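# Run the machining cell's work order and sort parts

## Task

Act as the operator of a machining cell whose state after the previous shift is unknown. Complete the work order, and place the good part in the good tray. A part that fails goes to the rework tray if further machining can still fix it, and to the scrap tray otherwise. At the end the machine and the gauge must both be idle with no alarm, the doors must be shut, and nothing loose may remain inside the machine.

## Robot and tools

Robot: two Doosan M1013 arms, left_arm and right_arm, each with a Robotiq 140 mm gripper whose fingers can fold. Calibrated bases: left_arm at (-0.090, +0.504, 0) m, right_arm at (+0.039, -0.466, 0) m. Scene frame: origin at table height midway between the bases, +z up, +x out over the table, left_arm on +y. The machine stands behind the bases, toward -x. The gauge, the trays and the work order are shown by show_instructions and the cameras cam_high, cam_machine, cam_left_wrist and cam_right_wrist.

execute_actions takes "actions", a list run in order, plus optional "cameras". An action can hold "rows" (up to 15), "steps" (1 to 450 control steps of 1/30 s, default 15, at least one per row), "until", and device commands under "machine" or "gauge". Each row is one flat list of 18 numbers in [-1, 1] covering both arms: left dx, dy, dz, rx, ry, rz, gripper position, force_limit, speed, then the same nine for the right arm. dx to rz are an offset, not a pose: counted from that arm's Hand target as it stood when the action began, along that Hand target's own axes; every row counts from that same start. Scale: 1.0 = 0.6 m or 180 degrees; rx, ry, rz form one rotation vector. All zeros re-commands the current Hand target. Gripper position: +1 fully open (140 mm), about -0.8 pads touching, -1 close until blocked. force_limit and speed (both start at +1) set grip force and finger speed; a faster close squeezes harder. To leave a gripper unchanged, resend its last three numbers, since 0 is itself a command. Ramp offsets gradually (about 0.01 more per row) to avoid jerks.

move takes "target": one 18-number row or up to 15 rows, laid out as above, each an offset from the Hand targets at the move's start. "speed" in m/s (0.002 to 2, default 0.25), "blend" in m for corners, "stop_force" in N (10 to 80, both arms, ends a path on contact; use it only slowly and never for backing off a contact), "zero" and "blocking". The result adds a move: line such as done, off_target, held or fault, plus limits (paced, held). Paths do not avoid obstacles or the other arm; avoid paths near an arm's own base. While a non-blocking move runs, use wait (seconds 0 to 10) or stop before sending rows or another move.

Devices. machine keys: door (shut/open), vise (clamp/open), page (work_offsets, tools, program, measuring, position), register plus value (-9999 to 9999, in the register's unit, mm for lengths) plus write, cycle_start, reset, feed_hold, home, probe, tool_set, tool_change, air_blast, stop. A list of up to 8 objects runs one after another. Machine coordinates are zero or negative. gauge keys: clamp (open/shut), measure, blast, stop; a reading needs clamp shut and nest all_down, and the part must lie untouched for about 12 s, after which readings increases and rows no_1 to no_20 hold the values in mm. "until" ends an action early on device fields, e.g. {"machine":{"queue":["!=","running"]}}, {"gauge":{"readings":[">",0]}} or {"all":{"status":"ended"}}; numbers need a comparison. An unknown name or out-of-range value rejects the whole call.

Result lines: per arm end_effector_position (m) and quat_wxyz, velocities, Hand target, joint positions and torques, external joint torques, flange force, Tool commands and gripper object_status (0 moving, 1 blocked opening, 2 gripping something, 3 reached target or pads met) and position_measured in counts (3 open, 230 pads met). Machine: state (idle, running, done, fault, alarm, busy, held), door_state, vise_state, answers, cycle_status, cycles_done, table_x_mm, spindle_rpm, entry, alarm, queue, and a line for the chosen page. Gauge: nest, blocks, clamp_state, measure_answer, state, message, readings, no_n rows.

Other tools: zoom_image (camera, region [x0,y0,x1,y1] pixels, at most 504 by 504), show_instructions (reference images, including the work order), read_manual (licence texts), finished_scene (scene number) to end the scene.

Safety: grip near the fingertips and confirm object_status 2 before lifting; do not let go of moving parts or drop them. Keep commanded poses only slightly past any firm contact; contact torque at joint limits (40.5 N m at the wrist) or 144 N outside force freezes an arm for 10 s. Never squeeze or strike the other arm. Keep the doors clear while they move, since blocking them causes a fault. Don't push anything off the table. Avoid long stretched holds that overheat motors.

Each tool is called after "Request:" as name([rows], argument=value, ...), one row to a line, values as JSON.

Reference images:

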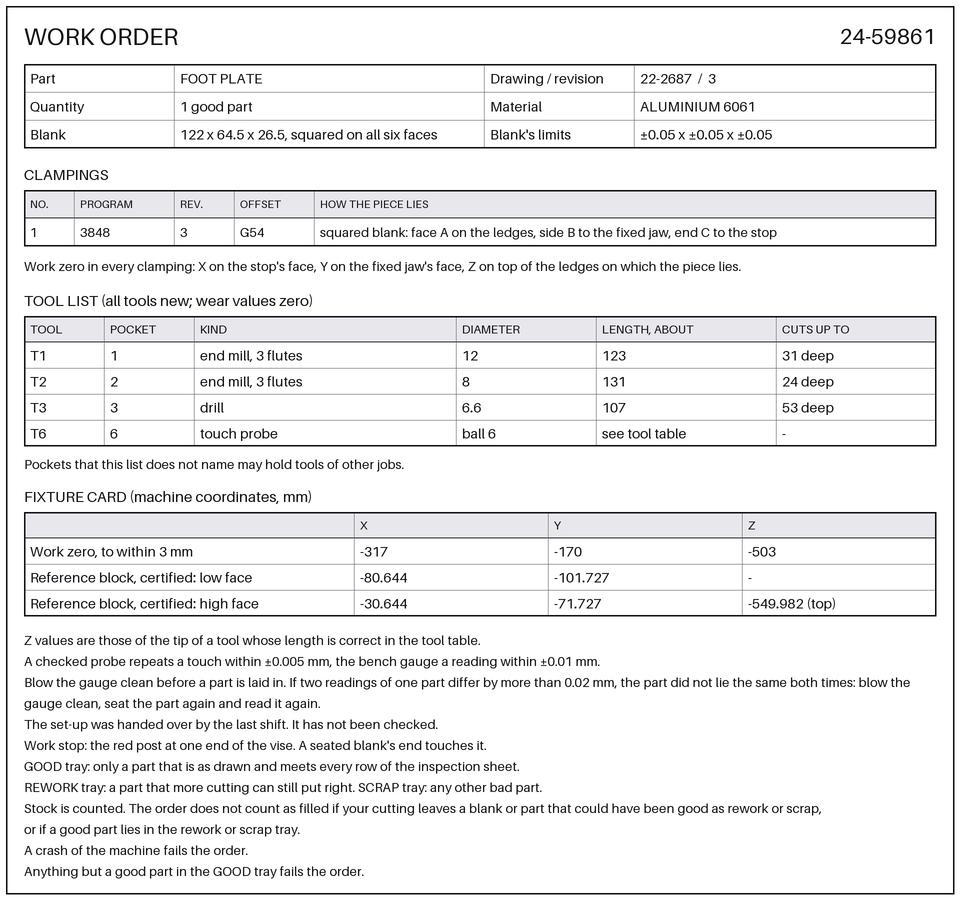

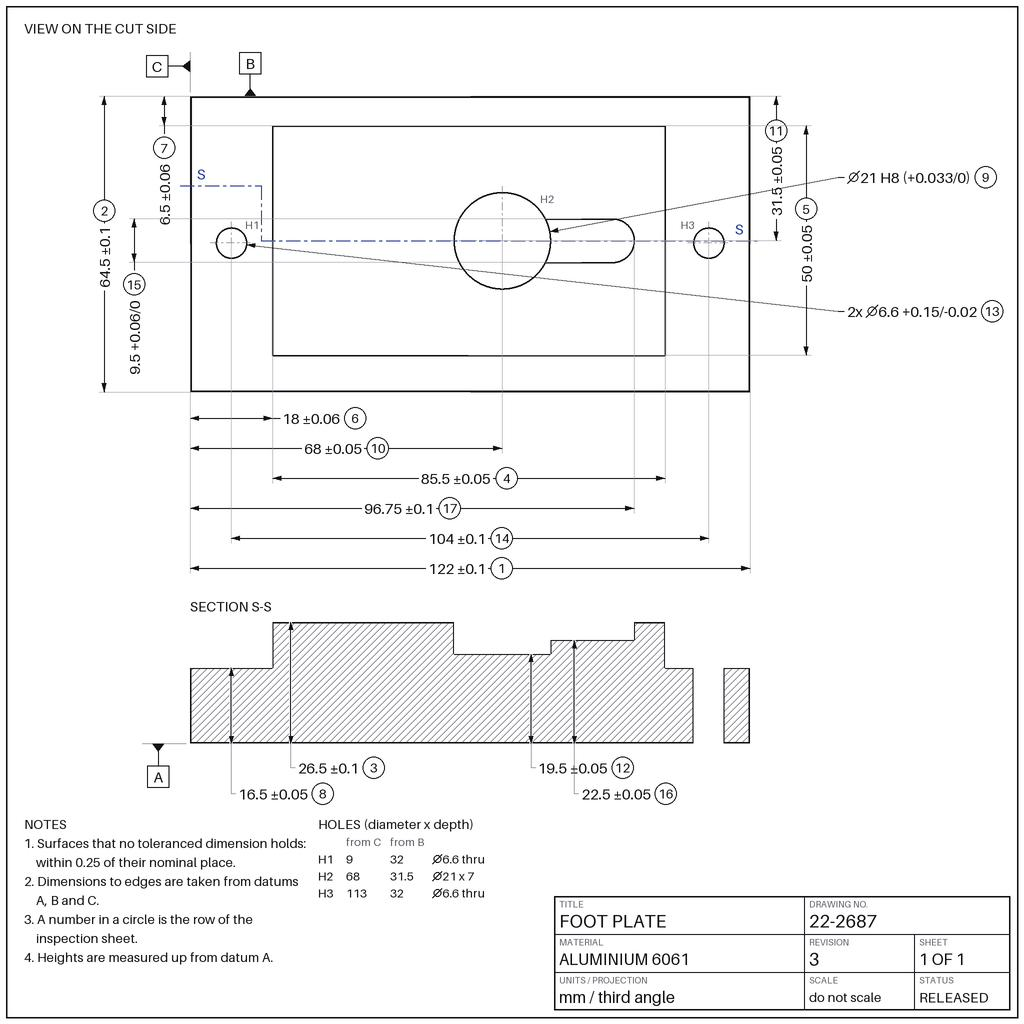

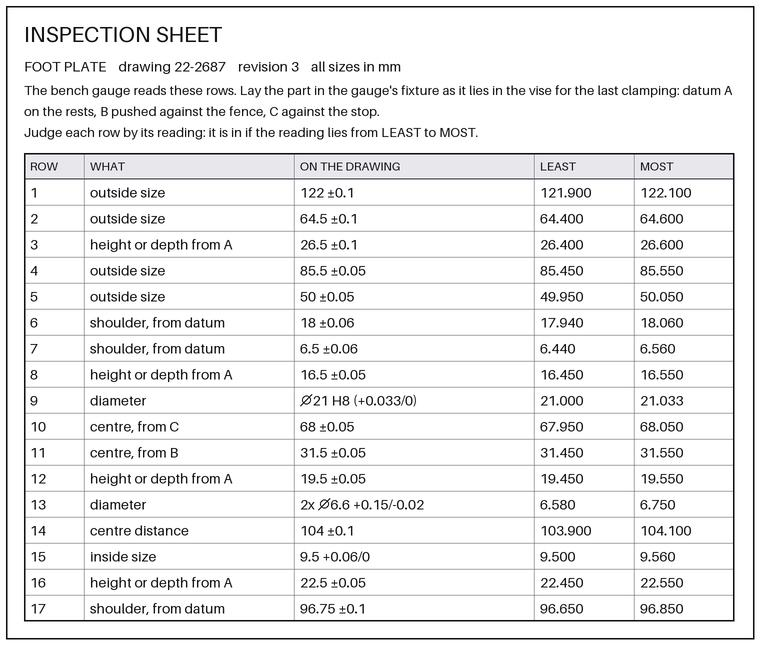

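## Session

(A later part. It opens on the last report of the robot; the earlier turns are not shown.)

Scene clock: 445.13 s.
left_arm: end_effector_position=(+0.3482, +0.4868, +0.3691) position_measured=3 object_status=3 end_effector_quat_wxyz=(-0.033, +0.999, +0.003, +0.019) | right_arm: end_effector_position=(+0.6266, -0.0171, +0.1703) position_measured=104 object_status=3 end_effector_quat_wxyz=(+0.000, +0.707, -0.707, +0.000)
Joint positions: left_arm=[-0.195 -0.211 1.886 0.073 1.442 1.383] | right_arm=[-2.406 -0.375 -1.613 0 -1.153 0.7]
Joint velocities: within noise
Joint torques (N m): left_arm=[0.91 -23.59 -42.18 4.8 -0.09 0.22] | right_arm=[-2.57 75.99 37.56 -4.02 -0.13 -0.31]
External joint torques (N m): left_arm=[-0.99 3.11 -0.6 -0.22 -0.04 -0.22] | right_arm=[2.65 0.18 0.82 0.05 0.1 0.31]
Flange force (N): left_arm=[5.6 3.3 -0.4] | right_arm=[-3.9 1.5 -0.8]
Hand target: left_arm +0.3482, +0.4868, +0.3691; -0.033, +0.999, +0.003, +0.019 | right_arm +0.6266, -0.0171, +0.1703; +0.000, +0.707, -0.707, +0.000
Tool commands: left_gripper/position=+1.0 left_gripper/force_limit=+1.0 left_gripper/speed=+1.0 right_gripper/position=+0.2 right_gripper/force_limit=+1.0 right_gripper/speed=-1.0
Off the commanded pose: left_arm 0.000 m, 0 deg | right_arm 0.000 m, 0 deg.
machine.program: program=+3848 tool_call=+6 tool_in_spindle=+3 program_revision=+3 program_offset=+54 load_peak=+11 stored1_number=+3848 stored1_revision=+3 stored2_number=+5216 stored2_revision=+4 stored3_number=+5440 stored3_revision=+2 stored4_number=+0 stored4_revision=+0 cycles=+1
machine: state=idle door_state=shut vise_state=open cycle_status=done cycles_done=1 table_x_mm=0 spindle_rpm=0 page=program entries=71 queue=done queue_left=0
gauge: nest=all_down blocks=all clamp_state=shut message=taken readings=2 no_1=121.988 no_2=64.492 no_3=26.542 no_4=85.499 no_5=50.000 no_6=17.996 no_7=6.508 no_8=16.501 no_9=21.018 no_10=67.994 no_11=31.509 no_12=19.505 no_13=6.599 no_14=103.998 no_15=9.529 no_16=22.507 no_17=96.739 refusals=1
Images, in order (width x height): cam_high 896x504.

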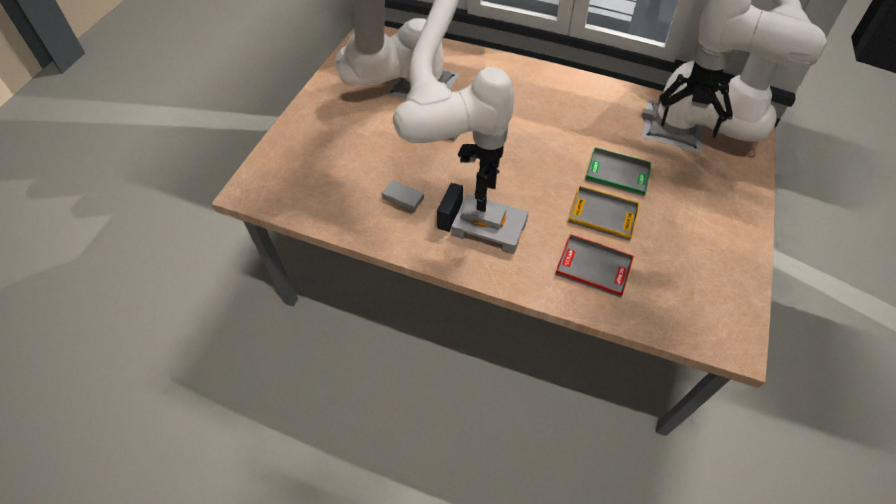

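Request:
execute_actions([
  {"gauge": {"clamp": "open"}, "rows": [[0,0,0,0,0,0,1,1,1, 0.003,0.004,0,0,0,0,0.2,1,-1],[0,0,0,0,0,0,1,1,1, 0.006,0.007,0,0,0,0,0.2,1,-1],[0,0,0,0,0,0,1,1,1, 0.0093,0.011,0,0,0,0,0.2,1,-1]], "steps": 90, "until": {"gauge": {"clamp_state": "open"}}},
], cameras=["cam_left_wrist"])

Request:
move([
  [0,0,0,0,0,0,1,1,1, 0,0,0.09,0,0,0,0.2,1,-1],
  [0,0,0,0,0,0,1,1,1, 0,0,0.1205,0,0,0,0.2,1,-1],
], speed=[0.15,0.05], cameras=[])

Request:
execute_actions([
  {"rows": [[0,0,0,0,0,0,1,1,1, 0,0,0,0,0,0,-1,1,-1]], "steps": 45},
], cameras=["cam_right_wrist"])

Scene clock: 451.80 s.
left_arm: end_effector_position=(+0.3482, +0.4868, +0.3691) position_measured=3 object_status=3 end_effector_quat_wxyz=(-0.033, +0.999, +0.003, +0.019) | right_arm: end_effector_position=(+0.6200, -0.0227, +0.1703) position_measured=104 object_status=3 end_effector_quat_wxyz=(+0.000, +0.707, -0.707, +0.000)
Joint positions: left_arm=[-0.195 -0.211 1.886 0.073 1.442 1.383] | right_arm=[-2.406 -0.362 -1.631 0 -1.147 0.7]
Joint velocities: within noise
Joint torques (N m): left_arm=[0.62 -23.46 -42.06 4.79 -0.09 0.17] | right_arm=[-2.39 74.44 37.47 -4.03 -0.13 -0.3]
External joint torques (N m): left_arm=[-0.57 2.83 -0.81 -0.2 -0.04 -0.17] | right_arm=[2.45 0.83 0.87 0.05 0.09 0.3]
Flange force (N): left_arm=[5.5 2.2 -0.7] | right_arm=[-3.2 2.0 -1.3]
Hand target: left_arm +0.3482, +0.4868, +0.3691; -0.033, +0.999, +0.003, +0.019 | right_arm +0.6200, -0.0227, +0.1703; +0.000, +0.707, -0.707, +0.000
Off the commanded pose: left_arm 0.000 m, 0 deg | right_arm 0.000 m, 0 deg.
machine.program: program=+3848 tool_call=+6 tool_in_spindle=+3 program_revision=+3 program_offset=+54 load_peak=+11 stored1_number=+3848 stored1_revision=+3 stored2_number=+5216 stored2_revision=+4 stored3_number=+5440 stored3_revision=+2 stored4_number=+0 stored4_revision=+0 cycles=+1
machine: state=idle door_state=shut vise_state=open cycle_status=done cycles_done=1 table_x_mm=0 spindle_rpm=0 page=program entries=71 queue=done queue_left=0
gauge: nest=all_down blocks=all clamp_state=between message=taken readings=2 no_1=121.988 no_2=64.492 no_3=26.542 no_4=85.499 no_5=50.000 no_6=17.996 no_7=6.508 no_8=16.501 no_9=21.018 no_10=67.994 no_11=31.509 no_12=19.505 no_13=6.599 no_14=103.998 no_15=9.529 no_16=22.507 no_17=96.739 refusals=1
Images, in order (width x height): cam_left_wrist 896x504.

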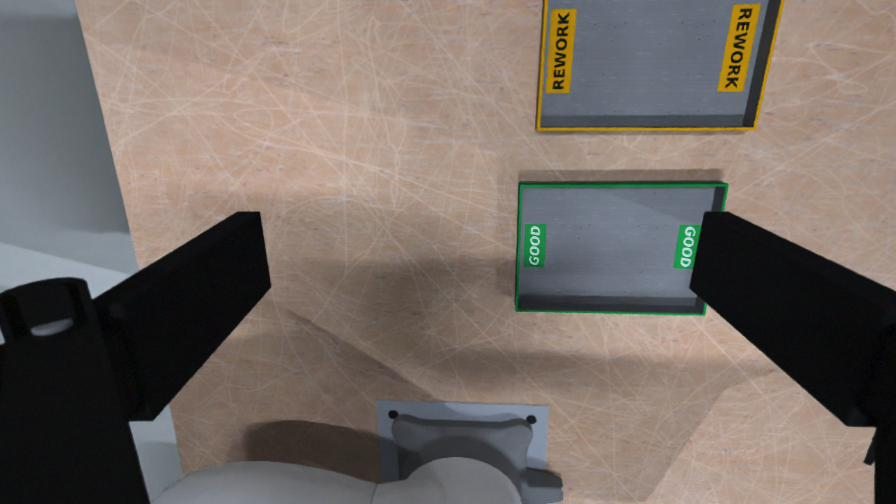

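Scene clock: 452.90 s.
left_arm: end_effector_position=(+0.3482, +0.4868, +0.3691) position_measured=3 object_status=3 end_effector_quat_wxyz=(-0.033, +0.999, +0.003, +0.019) | right_arm: end_effector_position=(+0.6201, -0.0227, +0.0980) position_measured=104 object_status=3 end_effector_quat_wxyz=(+0.000, +0.707, -0.707, +0.000)
Joint positions: left_arm=[-0.195 -0.211 1.886 0.073 1.442 1.383] | right_arm=[-2.406 -0.417 -1.697 0 -1.027 0.7]
Joint velocities: within noise
Joint torques (N m): left_arm=[1.15 -23.77 -41.95 4.77 -0.09 0.16] | right_arm=[-2.48 77.85 35.86 -3.78 -0.21 -0.31]
External joint torques (N m): left_arm=[-1.11 3.2 -0.78 -0.2 -0.03 -0.16] | right_arm=[2.51 -0.04 0.06 0.06 0.18 0.31]
Flange force (N): left_arm=[5.9 3.5 -0.7] | right_arm=[-3.0 2.5 0.3]
Hand target: left_arm +0.3482, +0.4868, +0.3691; -0.033, +0.999, +0.003, +0.019 | right_arm +0.6201, -0.0227, +0.0980; +0.000, +0.707, -0.707, +0.000
Off the commanded pose: left_arm 0.000 m, 0 deg | right_arm 0.000 m, 0 deg.
machine.program: program=+3848 tool_call=+6 tool_in_spindle=+3 program_revision=+3 program_offset=+54 load_peak=+11 stored1_number=+3848 stored1_revision=+3 stored2_number=+5216 stored2_revision=+4 stored3_number=+5440 stored3_revision=+2 stored4_number=+0 stored4_revision=+0 cycles=+1
machine: state=idle door_state=shut vise_state=open cycle_status=done cycles_done=1 table_x_mm=0 spindle_rpm=0 page=program entries=71 queue=done queue_left=0
gauge: nest=all_down blocks=all clamp_state=open message=taken readings=2 no_1=121.988 no_2=64.492 no_3=26.542 no_4=85.499 no_5=50.000 no_6=17.996 no_7=6.508 no_8=16.501 no_9=21.018 no_10=67.994 no_11=31.509 no_12=19.505 no_13=6.599 no_14=103.998 no_15=9.529 no_16=22.507 no_17=96.739 refusals=1
move: done
No camera images: "cameras" was empty.

Scene clock: 454.60 s.
left_arm: end_effector_position=(+0.3482, +0.4868, +0.3691) position_measured=3 object_status=3 end_effector_quat_wxyz=(-0.033, +0.999, +0.003, +0.019) | right_arm: end_effector_position=(+0.6201, -0.0227, +0.0980) position_measured=136 object_status=2 end_effector_quat_wxyz=(+0.000, +0.707, -0.707, +0.000)
Joint positions: left_arm=[-0.195 -0.211 1.886 0.073 1.442 1.383] | right_arm=[-2.406 -0.417 -1.697 0 -1.027 0.7]
Joint velocities: within noise
Joint torques (N m): left_arm=[0.78 -23.55 -42.14 4.79 -0.03 0.16] | right_arm=[0.14 58 24.01 -2.74 0.77 -0.34]
External joint torques (N m): left_arm=[-0.83 2.97 -0.73 -0.22 -0.1 -0.16] | right_arm=[-0.13 19.61 11.8 -0.97 -0.8 0.34]
Flange force (N): left_arm=[5.6 2.8 -0.5] | right_arm=[0.8 1.5 -27.3]
Hand target: left_arm +0.3482, +0.4868, +0.3691; -0.033, +0.999, +0.003, +0.019 | right_arm +0.6201, -0.0227, +0.0980; +0.000, +0.707, -0.707, +0.000
Off the commanded pose: left_arm 0.000 m, 0 deg | right_arm 0.000 m, 0 deg.
machine.program: program=+3848 tool_call=+6 tool_in_spindle=+3 program_revision=+3 program_offset=+54 load_peak=+11 stored1_number=+3848 stored1_revision=+3 stored2_number=+5216 stored2_revision=+4 stored3_number=+5440 stored3_revision=+2 stored4_number=+0 stored4_revision=+0 cycles=+1
machine: state=idle door_state=shut vise_state=open cycle_status=done cycles_done=1 table_x_mm=0 spindle_rpm=0 page=program entries=71 queue=done queue_left=0
gauge: nest=all_down blocks=all clamp_state=open message=taken readings=2 no_1=121.988 no_2=64.492 no_3=26.542 no_4=85.499 no_5=50.000 no_6=17.996 no_7=6.508 no_8=16.501 no_9=21.018 no_10=67.994 no_11=31.509 no_12=19.505 no_13=6.599 no_14=103.998 no_15=9.529 no_16=22.507 no_17=96.739 refusals=1
Images, in order (width x height): cam_right_wrist 896x504.

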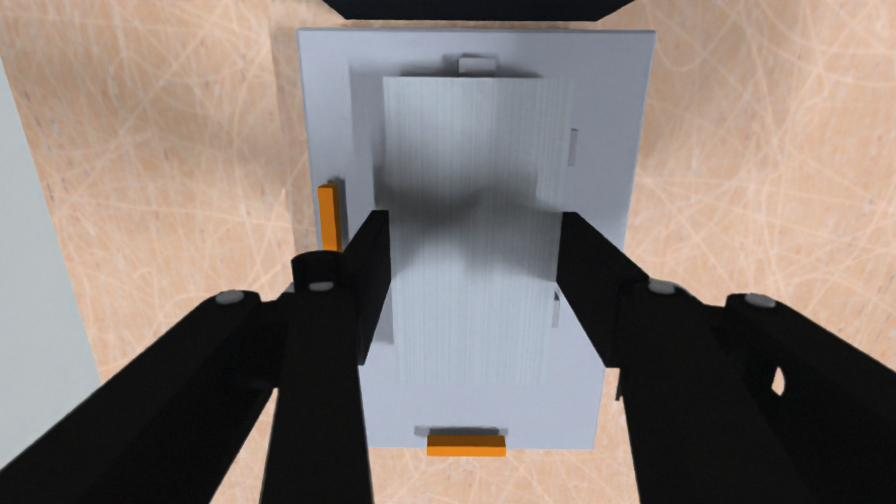

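Request:
move([
  [0,0,0,0,0,0,1,1,1, 0,-0.001,-0.08,0,0,0,-1,1,-1],
  [0,-0.1,-0.05,0,0,0,1,1,1, 0,-0.001,-0.22,0,0,0,-1,1,-1],
  [0,-0.2,-0.1,0,0,0,1,1,1, -0.5745,0.6318,-0.17,0,0,0,-1,1,-1],
], speed=[0.08,0.2,0.2], blend=[0,0.04,0], cameras=["cam_right_wrist","cam_high"])

Scene clock: 461.17 s.
left_arm: end_effector_position=(+0.3452, +0.6025, +0.4369) position_measured=3 object_status=3 end_effector_quat_wxyz=(-0.033, +0.999, +0.003, +0.019) | right_arm: end_effector_position=(+0.2412, +0.3222, +0.1999) position_measured=136 object_status=2 end_effector_quat_wxyz=(+0.000, +0.707, -0.707, +0.000)
Joint positions: left_arm=[0.076 -0.213 1.766 0.063 1.545 1.663] | right_arm=[-1.742 -0.471 -1.414 -0.001 -1.256 1.364]
Joint velocities: within noise
Joint torques (N m): left_arm=[0.94 -23.83 -42.18 4.77 -0.15 0.18] | right_arm=[-2.71 90.42 41.85 -4.19 -0.29 -0.29]
External joint torques (N m): left_arm=[-0.88 3.18 -0.89 -0.21 -0.03 -0.18] | right_arm=[2.59 -3.97 -2.13 0.08 0.24 0.29]
Flange force (N): left_arm=[6.6 1.2 -1.5] | right_arm=[-1.6 3.2 4.7]
Hand target: left_arm +0.3452, +0.6025, +0.4369; -0.033, +0.999, +0.003, +0.019 | right_arm +0.2412, +0.3222, +0.1999; +0.000, +0.707, -0.707, +0.000
Off the commanded pose: left_arm 0.000 m, 0 deg | right_arm 0.000 m, 0 deg.
machine.program: program=+3848 tool_call=+6 tool_in_spindle=+3 program_revision=+3 program_offset=+54 load_peak=+11 stored1_number=+3848 stored1_revision=+3 stored2_number=+5216 stored2_revision=+4 stored3_number=+5440 stored3_revision=+2 stored4_number=+0 stored4_revision=+0 cycles=+1
machine: state=idle door_state=shut vise_state=open cycle_status=done cycles_done=1 table_x_mm=0 spindle_rpm=0 page=program entries=71 queue=done queue_left=0
gauge: nest=all_up blocks=free clamp_state=open message=taken readings=2 no_1=121.988 no_2=64.492 no_3=26.542 no_4=85.499 no_5=50.000 no_6=17.996 no_7=6.508 no_8=16.501 no_9=21.018 no_10=67.994 no_11=31.509 no_12=19.505 no_13=6.599 no_14=103.998 no_15=9.529 no_16=22.507 no_17=96.739 refusals=1
move: done
Images, in order (width x height): cam_high 896x504, cam_right_wrist 896x504.

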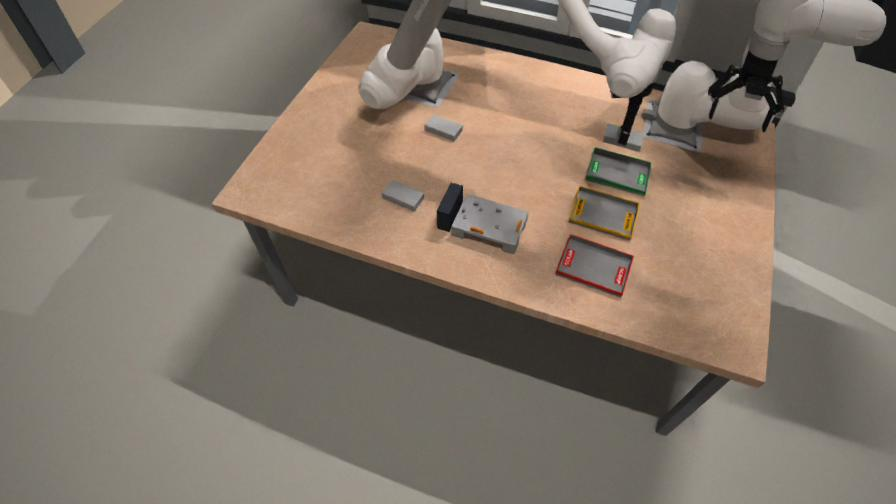

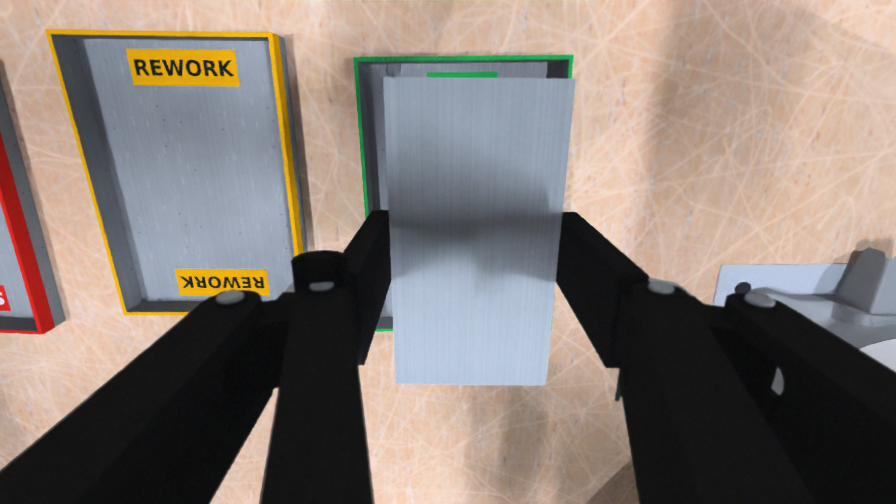

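Request:
move([
  [0,0,0,0,0,0,1,1,1, -0.0267,0.0025,0.12,0,0,0,-1,1,-1],
  [0,0,0,0,0,0,1,1,1, -0.0267,0.0025,0.222,0,0,0,-1,1,-1],
], speed=[0.15,0.1], blend=[0.02,0], cameras=["cam_right_wrist"])

Scene clock: 463.60 s.
left_arm: end_effector_position=(+0.3452, +0.6025, +0.4369) position_measured=3 object_status=3 end_effector_quat_wxyz=(-0.033, +0.999, +0.003, +0.019) | right_arm: end_effector_position=(+0.2397, +0.3383, +0.0667) position_measured=136 object_status=2 end_effector_quat_wxyz=(+0.000, +0.707, -0.707, +0.000)
Joint positions: left_arm=[0.076 -0.213 1.766 0.063 1.545 1.663] | right_arm=[-1.736 -0.58 -1.499 -0.001 -1.062 1.369]
Joint velocities: within noise
Joint torques (N m): left_arm=[1 -23.94 -42.26 4.79 -0.08 0.16] | right_arm=[-2.41 98.56 38.67 -3.89 -0.04 -0.31]
External joint torques (N m): left_arm=[-1.11 3.36 -0.85 -0.22 -0.1 -0.17] | right_arm=[2.37 -5.37 -2.11 0.12 -0.02 0.31]
Flange force (N): left_arm=[6.9 1.7 -1.3] | right_arm=[-3.1 2.6 5.7]
Hand target: left_arm +0.3452, +0.6025, +0.4369; -0.033, +0.999, +0.003, +0.019 | right_arm +0.2397, +0.3383, +0.0667; +0.000, +0.707, -0.707, +0.000
Off the commanded pose: left_arm 0.000 m, 0 deg | right_arm 0.000 m, 0 deg.
machine.program: program=+3848 tool_call=+6 tool_in_spindle=+3 program_revision=+3 program_offset=+54 load_peak=+11 stored1_number=+3848 stored1_revision=+3 stored2_number=+5216 stored2_revision=+4 stored3_number=+5440 stored3_revision=+2 stored4_number=+0 stored4_revision=+0 cycles=+1
machine: state=idle door_state=shut vise_state=open cycle_status=done cycles_done=1 table_x_mm=0 spindle_rpm=0 page=program entries=71 queue=done queue_left=0
gauge: nest=all_up blocks=free clamp_state=open message=taken readings=2 no_1=121.988 no_2=64.492 no_3=26.542 no_4=85.499 no_5=50.000 no_6=17.996 no_7=6.508 no_8=16.501 no_9=21.018 no_10=67.994 no_11=31.509 no_12=19.505 no_13=6.599 no_14=103.998 no_15=9.529 no_16=22.507 no_17=96.739 refusals=1
move: done
Images, in order (width x height): cam_right_wrist 896x504.

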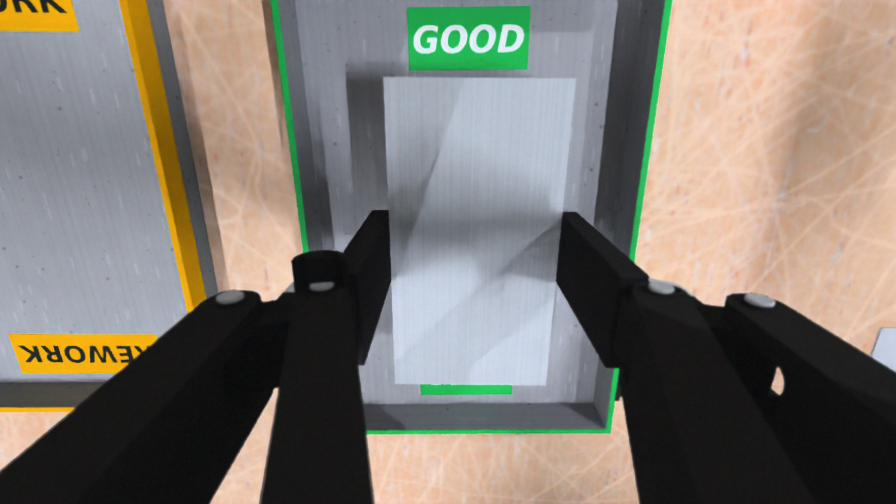

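Request:
move(target=[0,0,0,0,0,0,1,1,1, 0,0,0.04,0,0,0,-1,1,-1], speed=0.015, stop_force=10, cameras=["cam_right_wrist"])

Scene clock: 465.57 s.
left_arm: end_effector_position=(+0.3452, +0.6025, +0.4369) position_measured=3 object_status=3 end_effector_quat_wxyz=(-0.033, +0.999, +0.003, +0.019) | right_arm: end_effector_position=(+0.2398, +0.3384, +0.0507) position_measured=136 object_status=2 end_effector_quat_wxyz=(+0.000, +0.707, -0.707, +0.000)
Joint positions: left_arm=[0.076 -0.213 1.766 0.063 1.545 1.663] | right_arm=[-1.737 -0.593 -1.51 -0.001 -1.038 1.369]
Joint velocities: within noise
Joint torques (N m): left_arm=[0.66 -23.97 -42.2 4.76 -0.14 0.12] | right_arm=[-2.97 72.67 27.55 -3.51 2.46 -0.43]
External joint torques (N m): left_arm=[-0.53 3.38 -0.73 -0.19 -0.04 -0.12] | right_arm=[2.85 21.38 8.61 -0.22 -2.51 0.43]
Flange force (N): left_arm=[6.6 0.3 -1.1] | right_arm=[5.6 5.5 -27.0]
Hand target: left_arm +0.3452, +0.6025, +0.4369; -0.033, +0.999, +0.003, +0.019 | right_arm +0.2398, +0.3384, +0.0507; +0.000, +0.707, -0.707, +0.000 (not the last commanded pose)
Off the commanded pose: left_arm 0.000 m, 0 deg | right_arm 0.008 m, 0 deg.
machine.program: program=+3848 tool_call=+6 tool_in_spindle=+3 program_revision=+3 program_offset=+54 load_peak=+11 stored1_number=+3848 stored1_revision=+3 stored2_number=+5216 stored2_revision=+4 stored3_number=+5440 stored3_revision=+2 stored4_number=+0 stored4_revision=+0 cycles=+1
machine: state=idle door_state=shut vise_state=open cycle_status=done cycles_done=1 table_x_mm=0 spindle_rpm=0 page=program entries=71 queue=done queue_left=0
gauge: nest=all_up blocks=free clamp_state=open message=taken readings=2 no_1=121.988 no_2=64.492 no_3=26.542 no_4=85.499 no_5=50.000 no_6=17.996 no_7=6.508 no_8=16.501 no_9=21.018 no_10=67.994 no_11=31.509 no_12=19.505 no_13=6.599 no_14=103.998 no_15=9.529 no_16=22.507 no_17=96.739 refusals=1
move: contact (right_arm)
Images, in order (width x height): cam_right_wrist 896x504.

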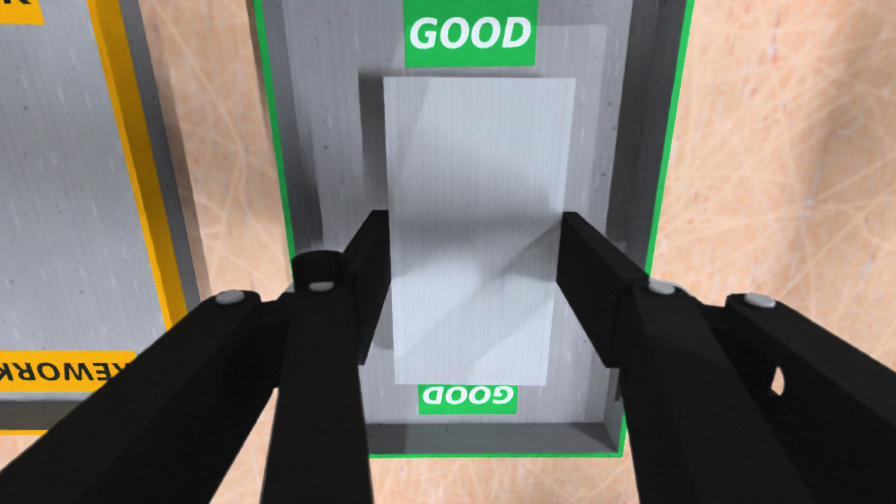

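Release with a smaller opening, then raise.

Request:
execute_actions([
  {"rows": [[0,0,0,0,0,0,1,1,1, 0,0,-0.001,0,0,0,0.08,1,-1]], "steps": 22},
], cameras=["cam_right_wrist"])

Request:
move(target=[0,0,0,0,0,0,1,1,1, 0,0,-0.25,0,0,0,0.08,1,-1], speed=0.12, cameras=["cam_right_wrist","cam_machine","cam_high"])

Scene clock: 466.77 s.
left_arm: end_effector_position=(+0.3452, +0.6025, +0.4369) position_measured=3 object_status=3 end_effector_quat_wxyz=(-0.033, +0.999, +0.003, +0.019) | right_arm: end_effector_position=(+0.2398, +0.3384, +0.0513) position_measured=119 object_status=3 end_effector_quat_wxyz=(+0.000, +0.707, -0.707, +0.000)
Joint positions: left_arm=[0.076 -0.213 1.766 0.063 1.545 1.663] | right_arm=[-1.737 -0.592 -1.51 -0.001 -1.039 1.369]
Joint velocities: within noise
Joint torques (N m): left_arm=[0.76 -23.93 -42.09 4.77 -0.12 0.16] | right_arm=[-2.27 93.2 35.41 -3.8 -0.11 -0.32]
External joint torques (N m): left_arm=[-0.69 3.35 -0.86 -0.21 -0.06 -0.16] | right_arm=[2.27 0.8 0.79 0.07 0.06 0.32]
Flange force (N): left_arm=[6.8 0.7 -1.3] | right_arm=[-1.3 2.9 -1.1]
Hand target: left_arm +0.3452, +0.6025, +0.4369; -0.033, +0.999, +0.003, +0.019 | right_arm +0.2398, +0.3384, +0.0513; +0.000, +0.707, -0.707, +0.000
Off the commanded pose: left_arm 0.000 m, 0 deg | right_arm 0.000 m, 0 deg.
machine.program: program=+3848 tool_call=+6 tool_in_spindle=+3 program_revision=+3 program_offset=+54 load_peak=+11 stored1_number=+3848 stored1_revision=+3 stored2_number=+5216 stored2_revision=+4 stored3_number=+5440 stored3_revision=+2 stored4_number=+0 stored4_revision=+0 cycles=+1
machine: state=idle door_state=shut vise_state=open cycle_status=done cycles_done=1 table_x_mm=0 spindle_rpm=0 page=program entries=71 queue=done queue_left=0
gauge: nest=all_up blocks=free clamp_state=open message=taken readings=2 no_1=121.988 no_2=64.492 no_3=26.542 no_4=85.499 no_5=50.000 no_6=17.996 no_7=6.508 no_8=16.501 no_9=21.018 no_10=67.994 no_11=31.509 no_12=19.505 no_13=6.599 no_14=103.998 no_15=9.529 no_16=22.507 no_17=96.739 refusals=1
Images, in order (width x height): cam_right_wrist 896x504.

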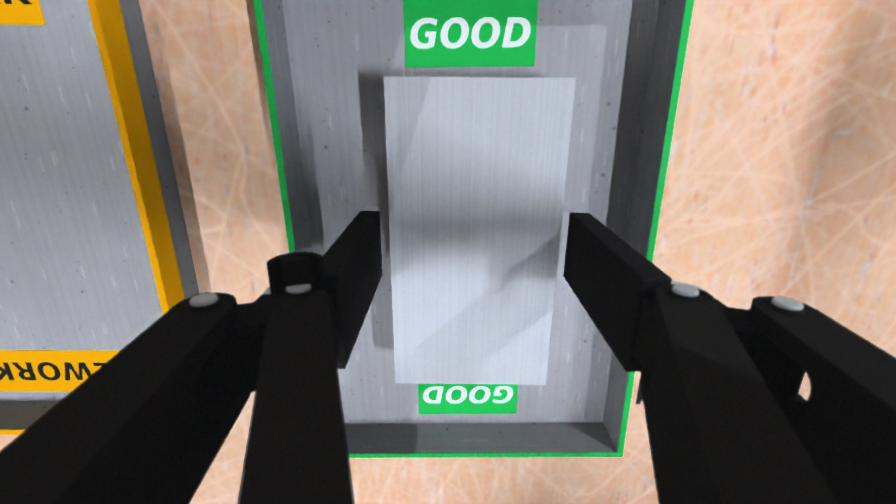

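Scene clock: 468.37 s.
left_arm: end_effector_position=(+0.3452, +0.6025, +0.4369) position_measured=3 object_status=3 end_effector_quat_wxyz=(-0.033, +0.999, +0.003, +0.019) | right_arm: end_effector_position=(+0.2397, +0.3383, +0.2012) position_measured=119 object_status=3 end_effector_quat_wxyz=(+0.000, +0.707, -0.707, +0.000)
Joint positions: left_arm=[0.076 -0.213 1.766 0.063 1.545 1.663] | right_arm=[-1.736 -0.494 -1.376 -0.001 -1.271 1.369]
Joint velocities: within noise
Joint torques (N m): left_arm=[1.28 -23.6 -42.24 4.81 -0.14 0.18] | right_arm=[-2.43 88.4 39.62 -4.18 -0.07 -0.3]
External joint torques (N m): left_arm=[-1.18 2.91 -0.76 -0.25 -0.03 -0.18] | right_arm=[2.31 0.15 0.17 0.07 0.02 0.3]
Flange force (N): left_arm=[6.0 2.1 -1.3] | right_arm=[-0.8 3.0 -0.2]
Hand target: left_arm +0.3452, +0.6025, +0.4369; -0.033, +0.999, +0.003, +0.019 | right_arm +0.2397, +0.3383, +0.2013; +0.000, +0.707, -0.707, +0.000
Off the commanded pose: left_arm 0.000 m, 0 deg | right_arm 0.000 m, 0 deg.
machine.program: program=+3848 tool_call=+6 tool_in_spindle=+3 program_revision=+3 program_offset=+54 load_peak=+11 stored1_number=+3848 stored1_revision=+3 stored2_number=+5216 stored2_revision=+4 stored3_number=+5440 stored3_revision=+2 stored4_number=+0 stored4_revision=+0 cycles=+1
machine: state=idle door_state=shut vise_state=open cycle_status=done cycles_done=1 table_x_mm=0 spindle_rpm=0 page=program entries=71 queue=done queue_left=0
gauge: nest=all_up blocks=free clamp_state=open message=taken readings=2 no_1=121.988 no_2=64.492 no_3=26.542 no_4=85.499 no_5=50.000 no_6=17.996 no_7=6.508 no_8=16.501 no_9=21.018 no_10=67.994 no_11=31.509 no_12=19.505 no_13=6.599 no_14=103.998 no_15=9.529 no_16=22.507 no_17=96.739 refusals=1
move: done
Images, in order (width x height): cam_high 896x504, cam_machine 896x504, cam_right_wrist 896x504.

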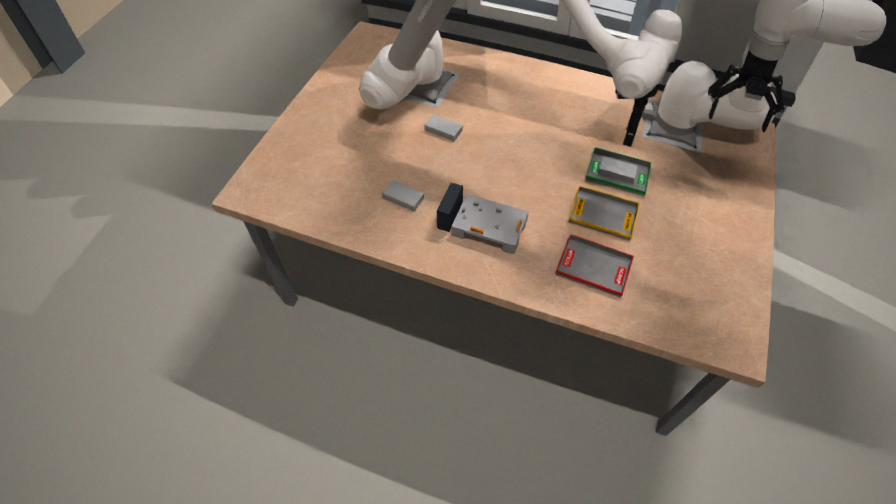

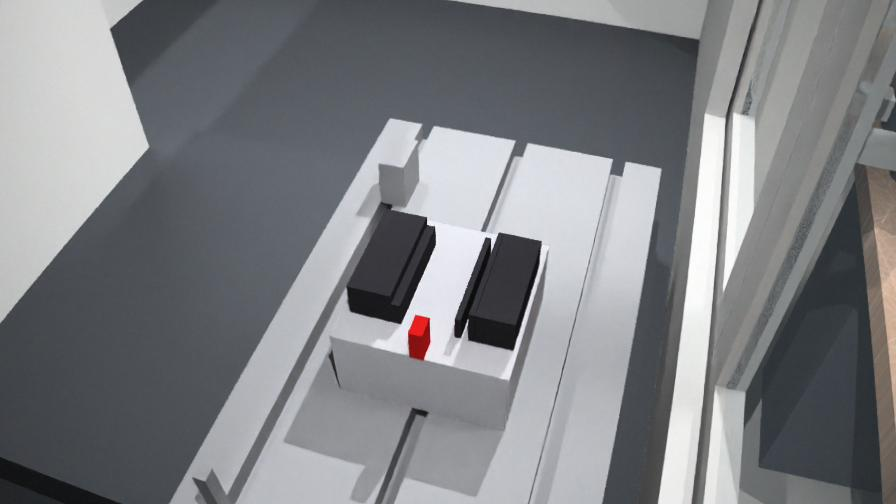

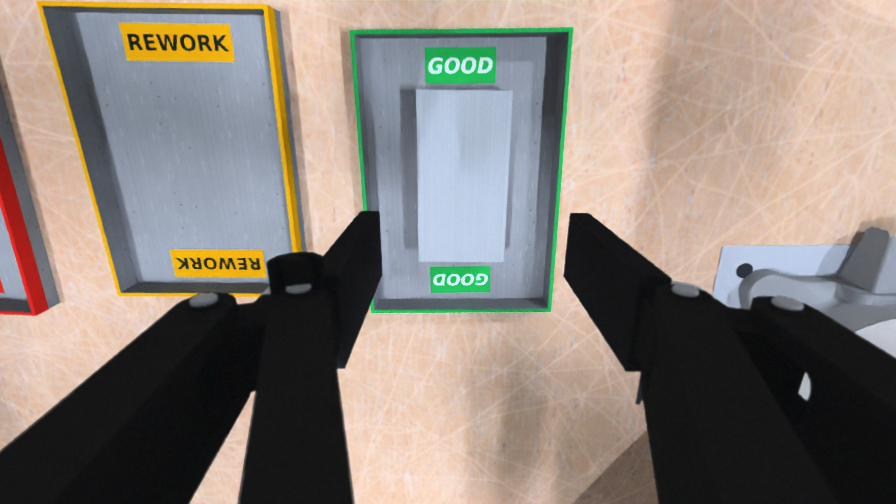

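Request:
finished_scene(scene=2)

The scene is finished: the task was done.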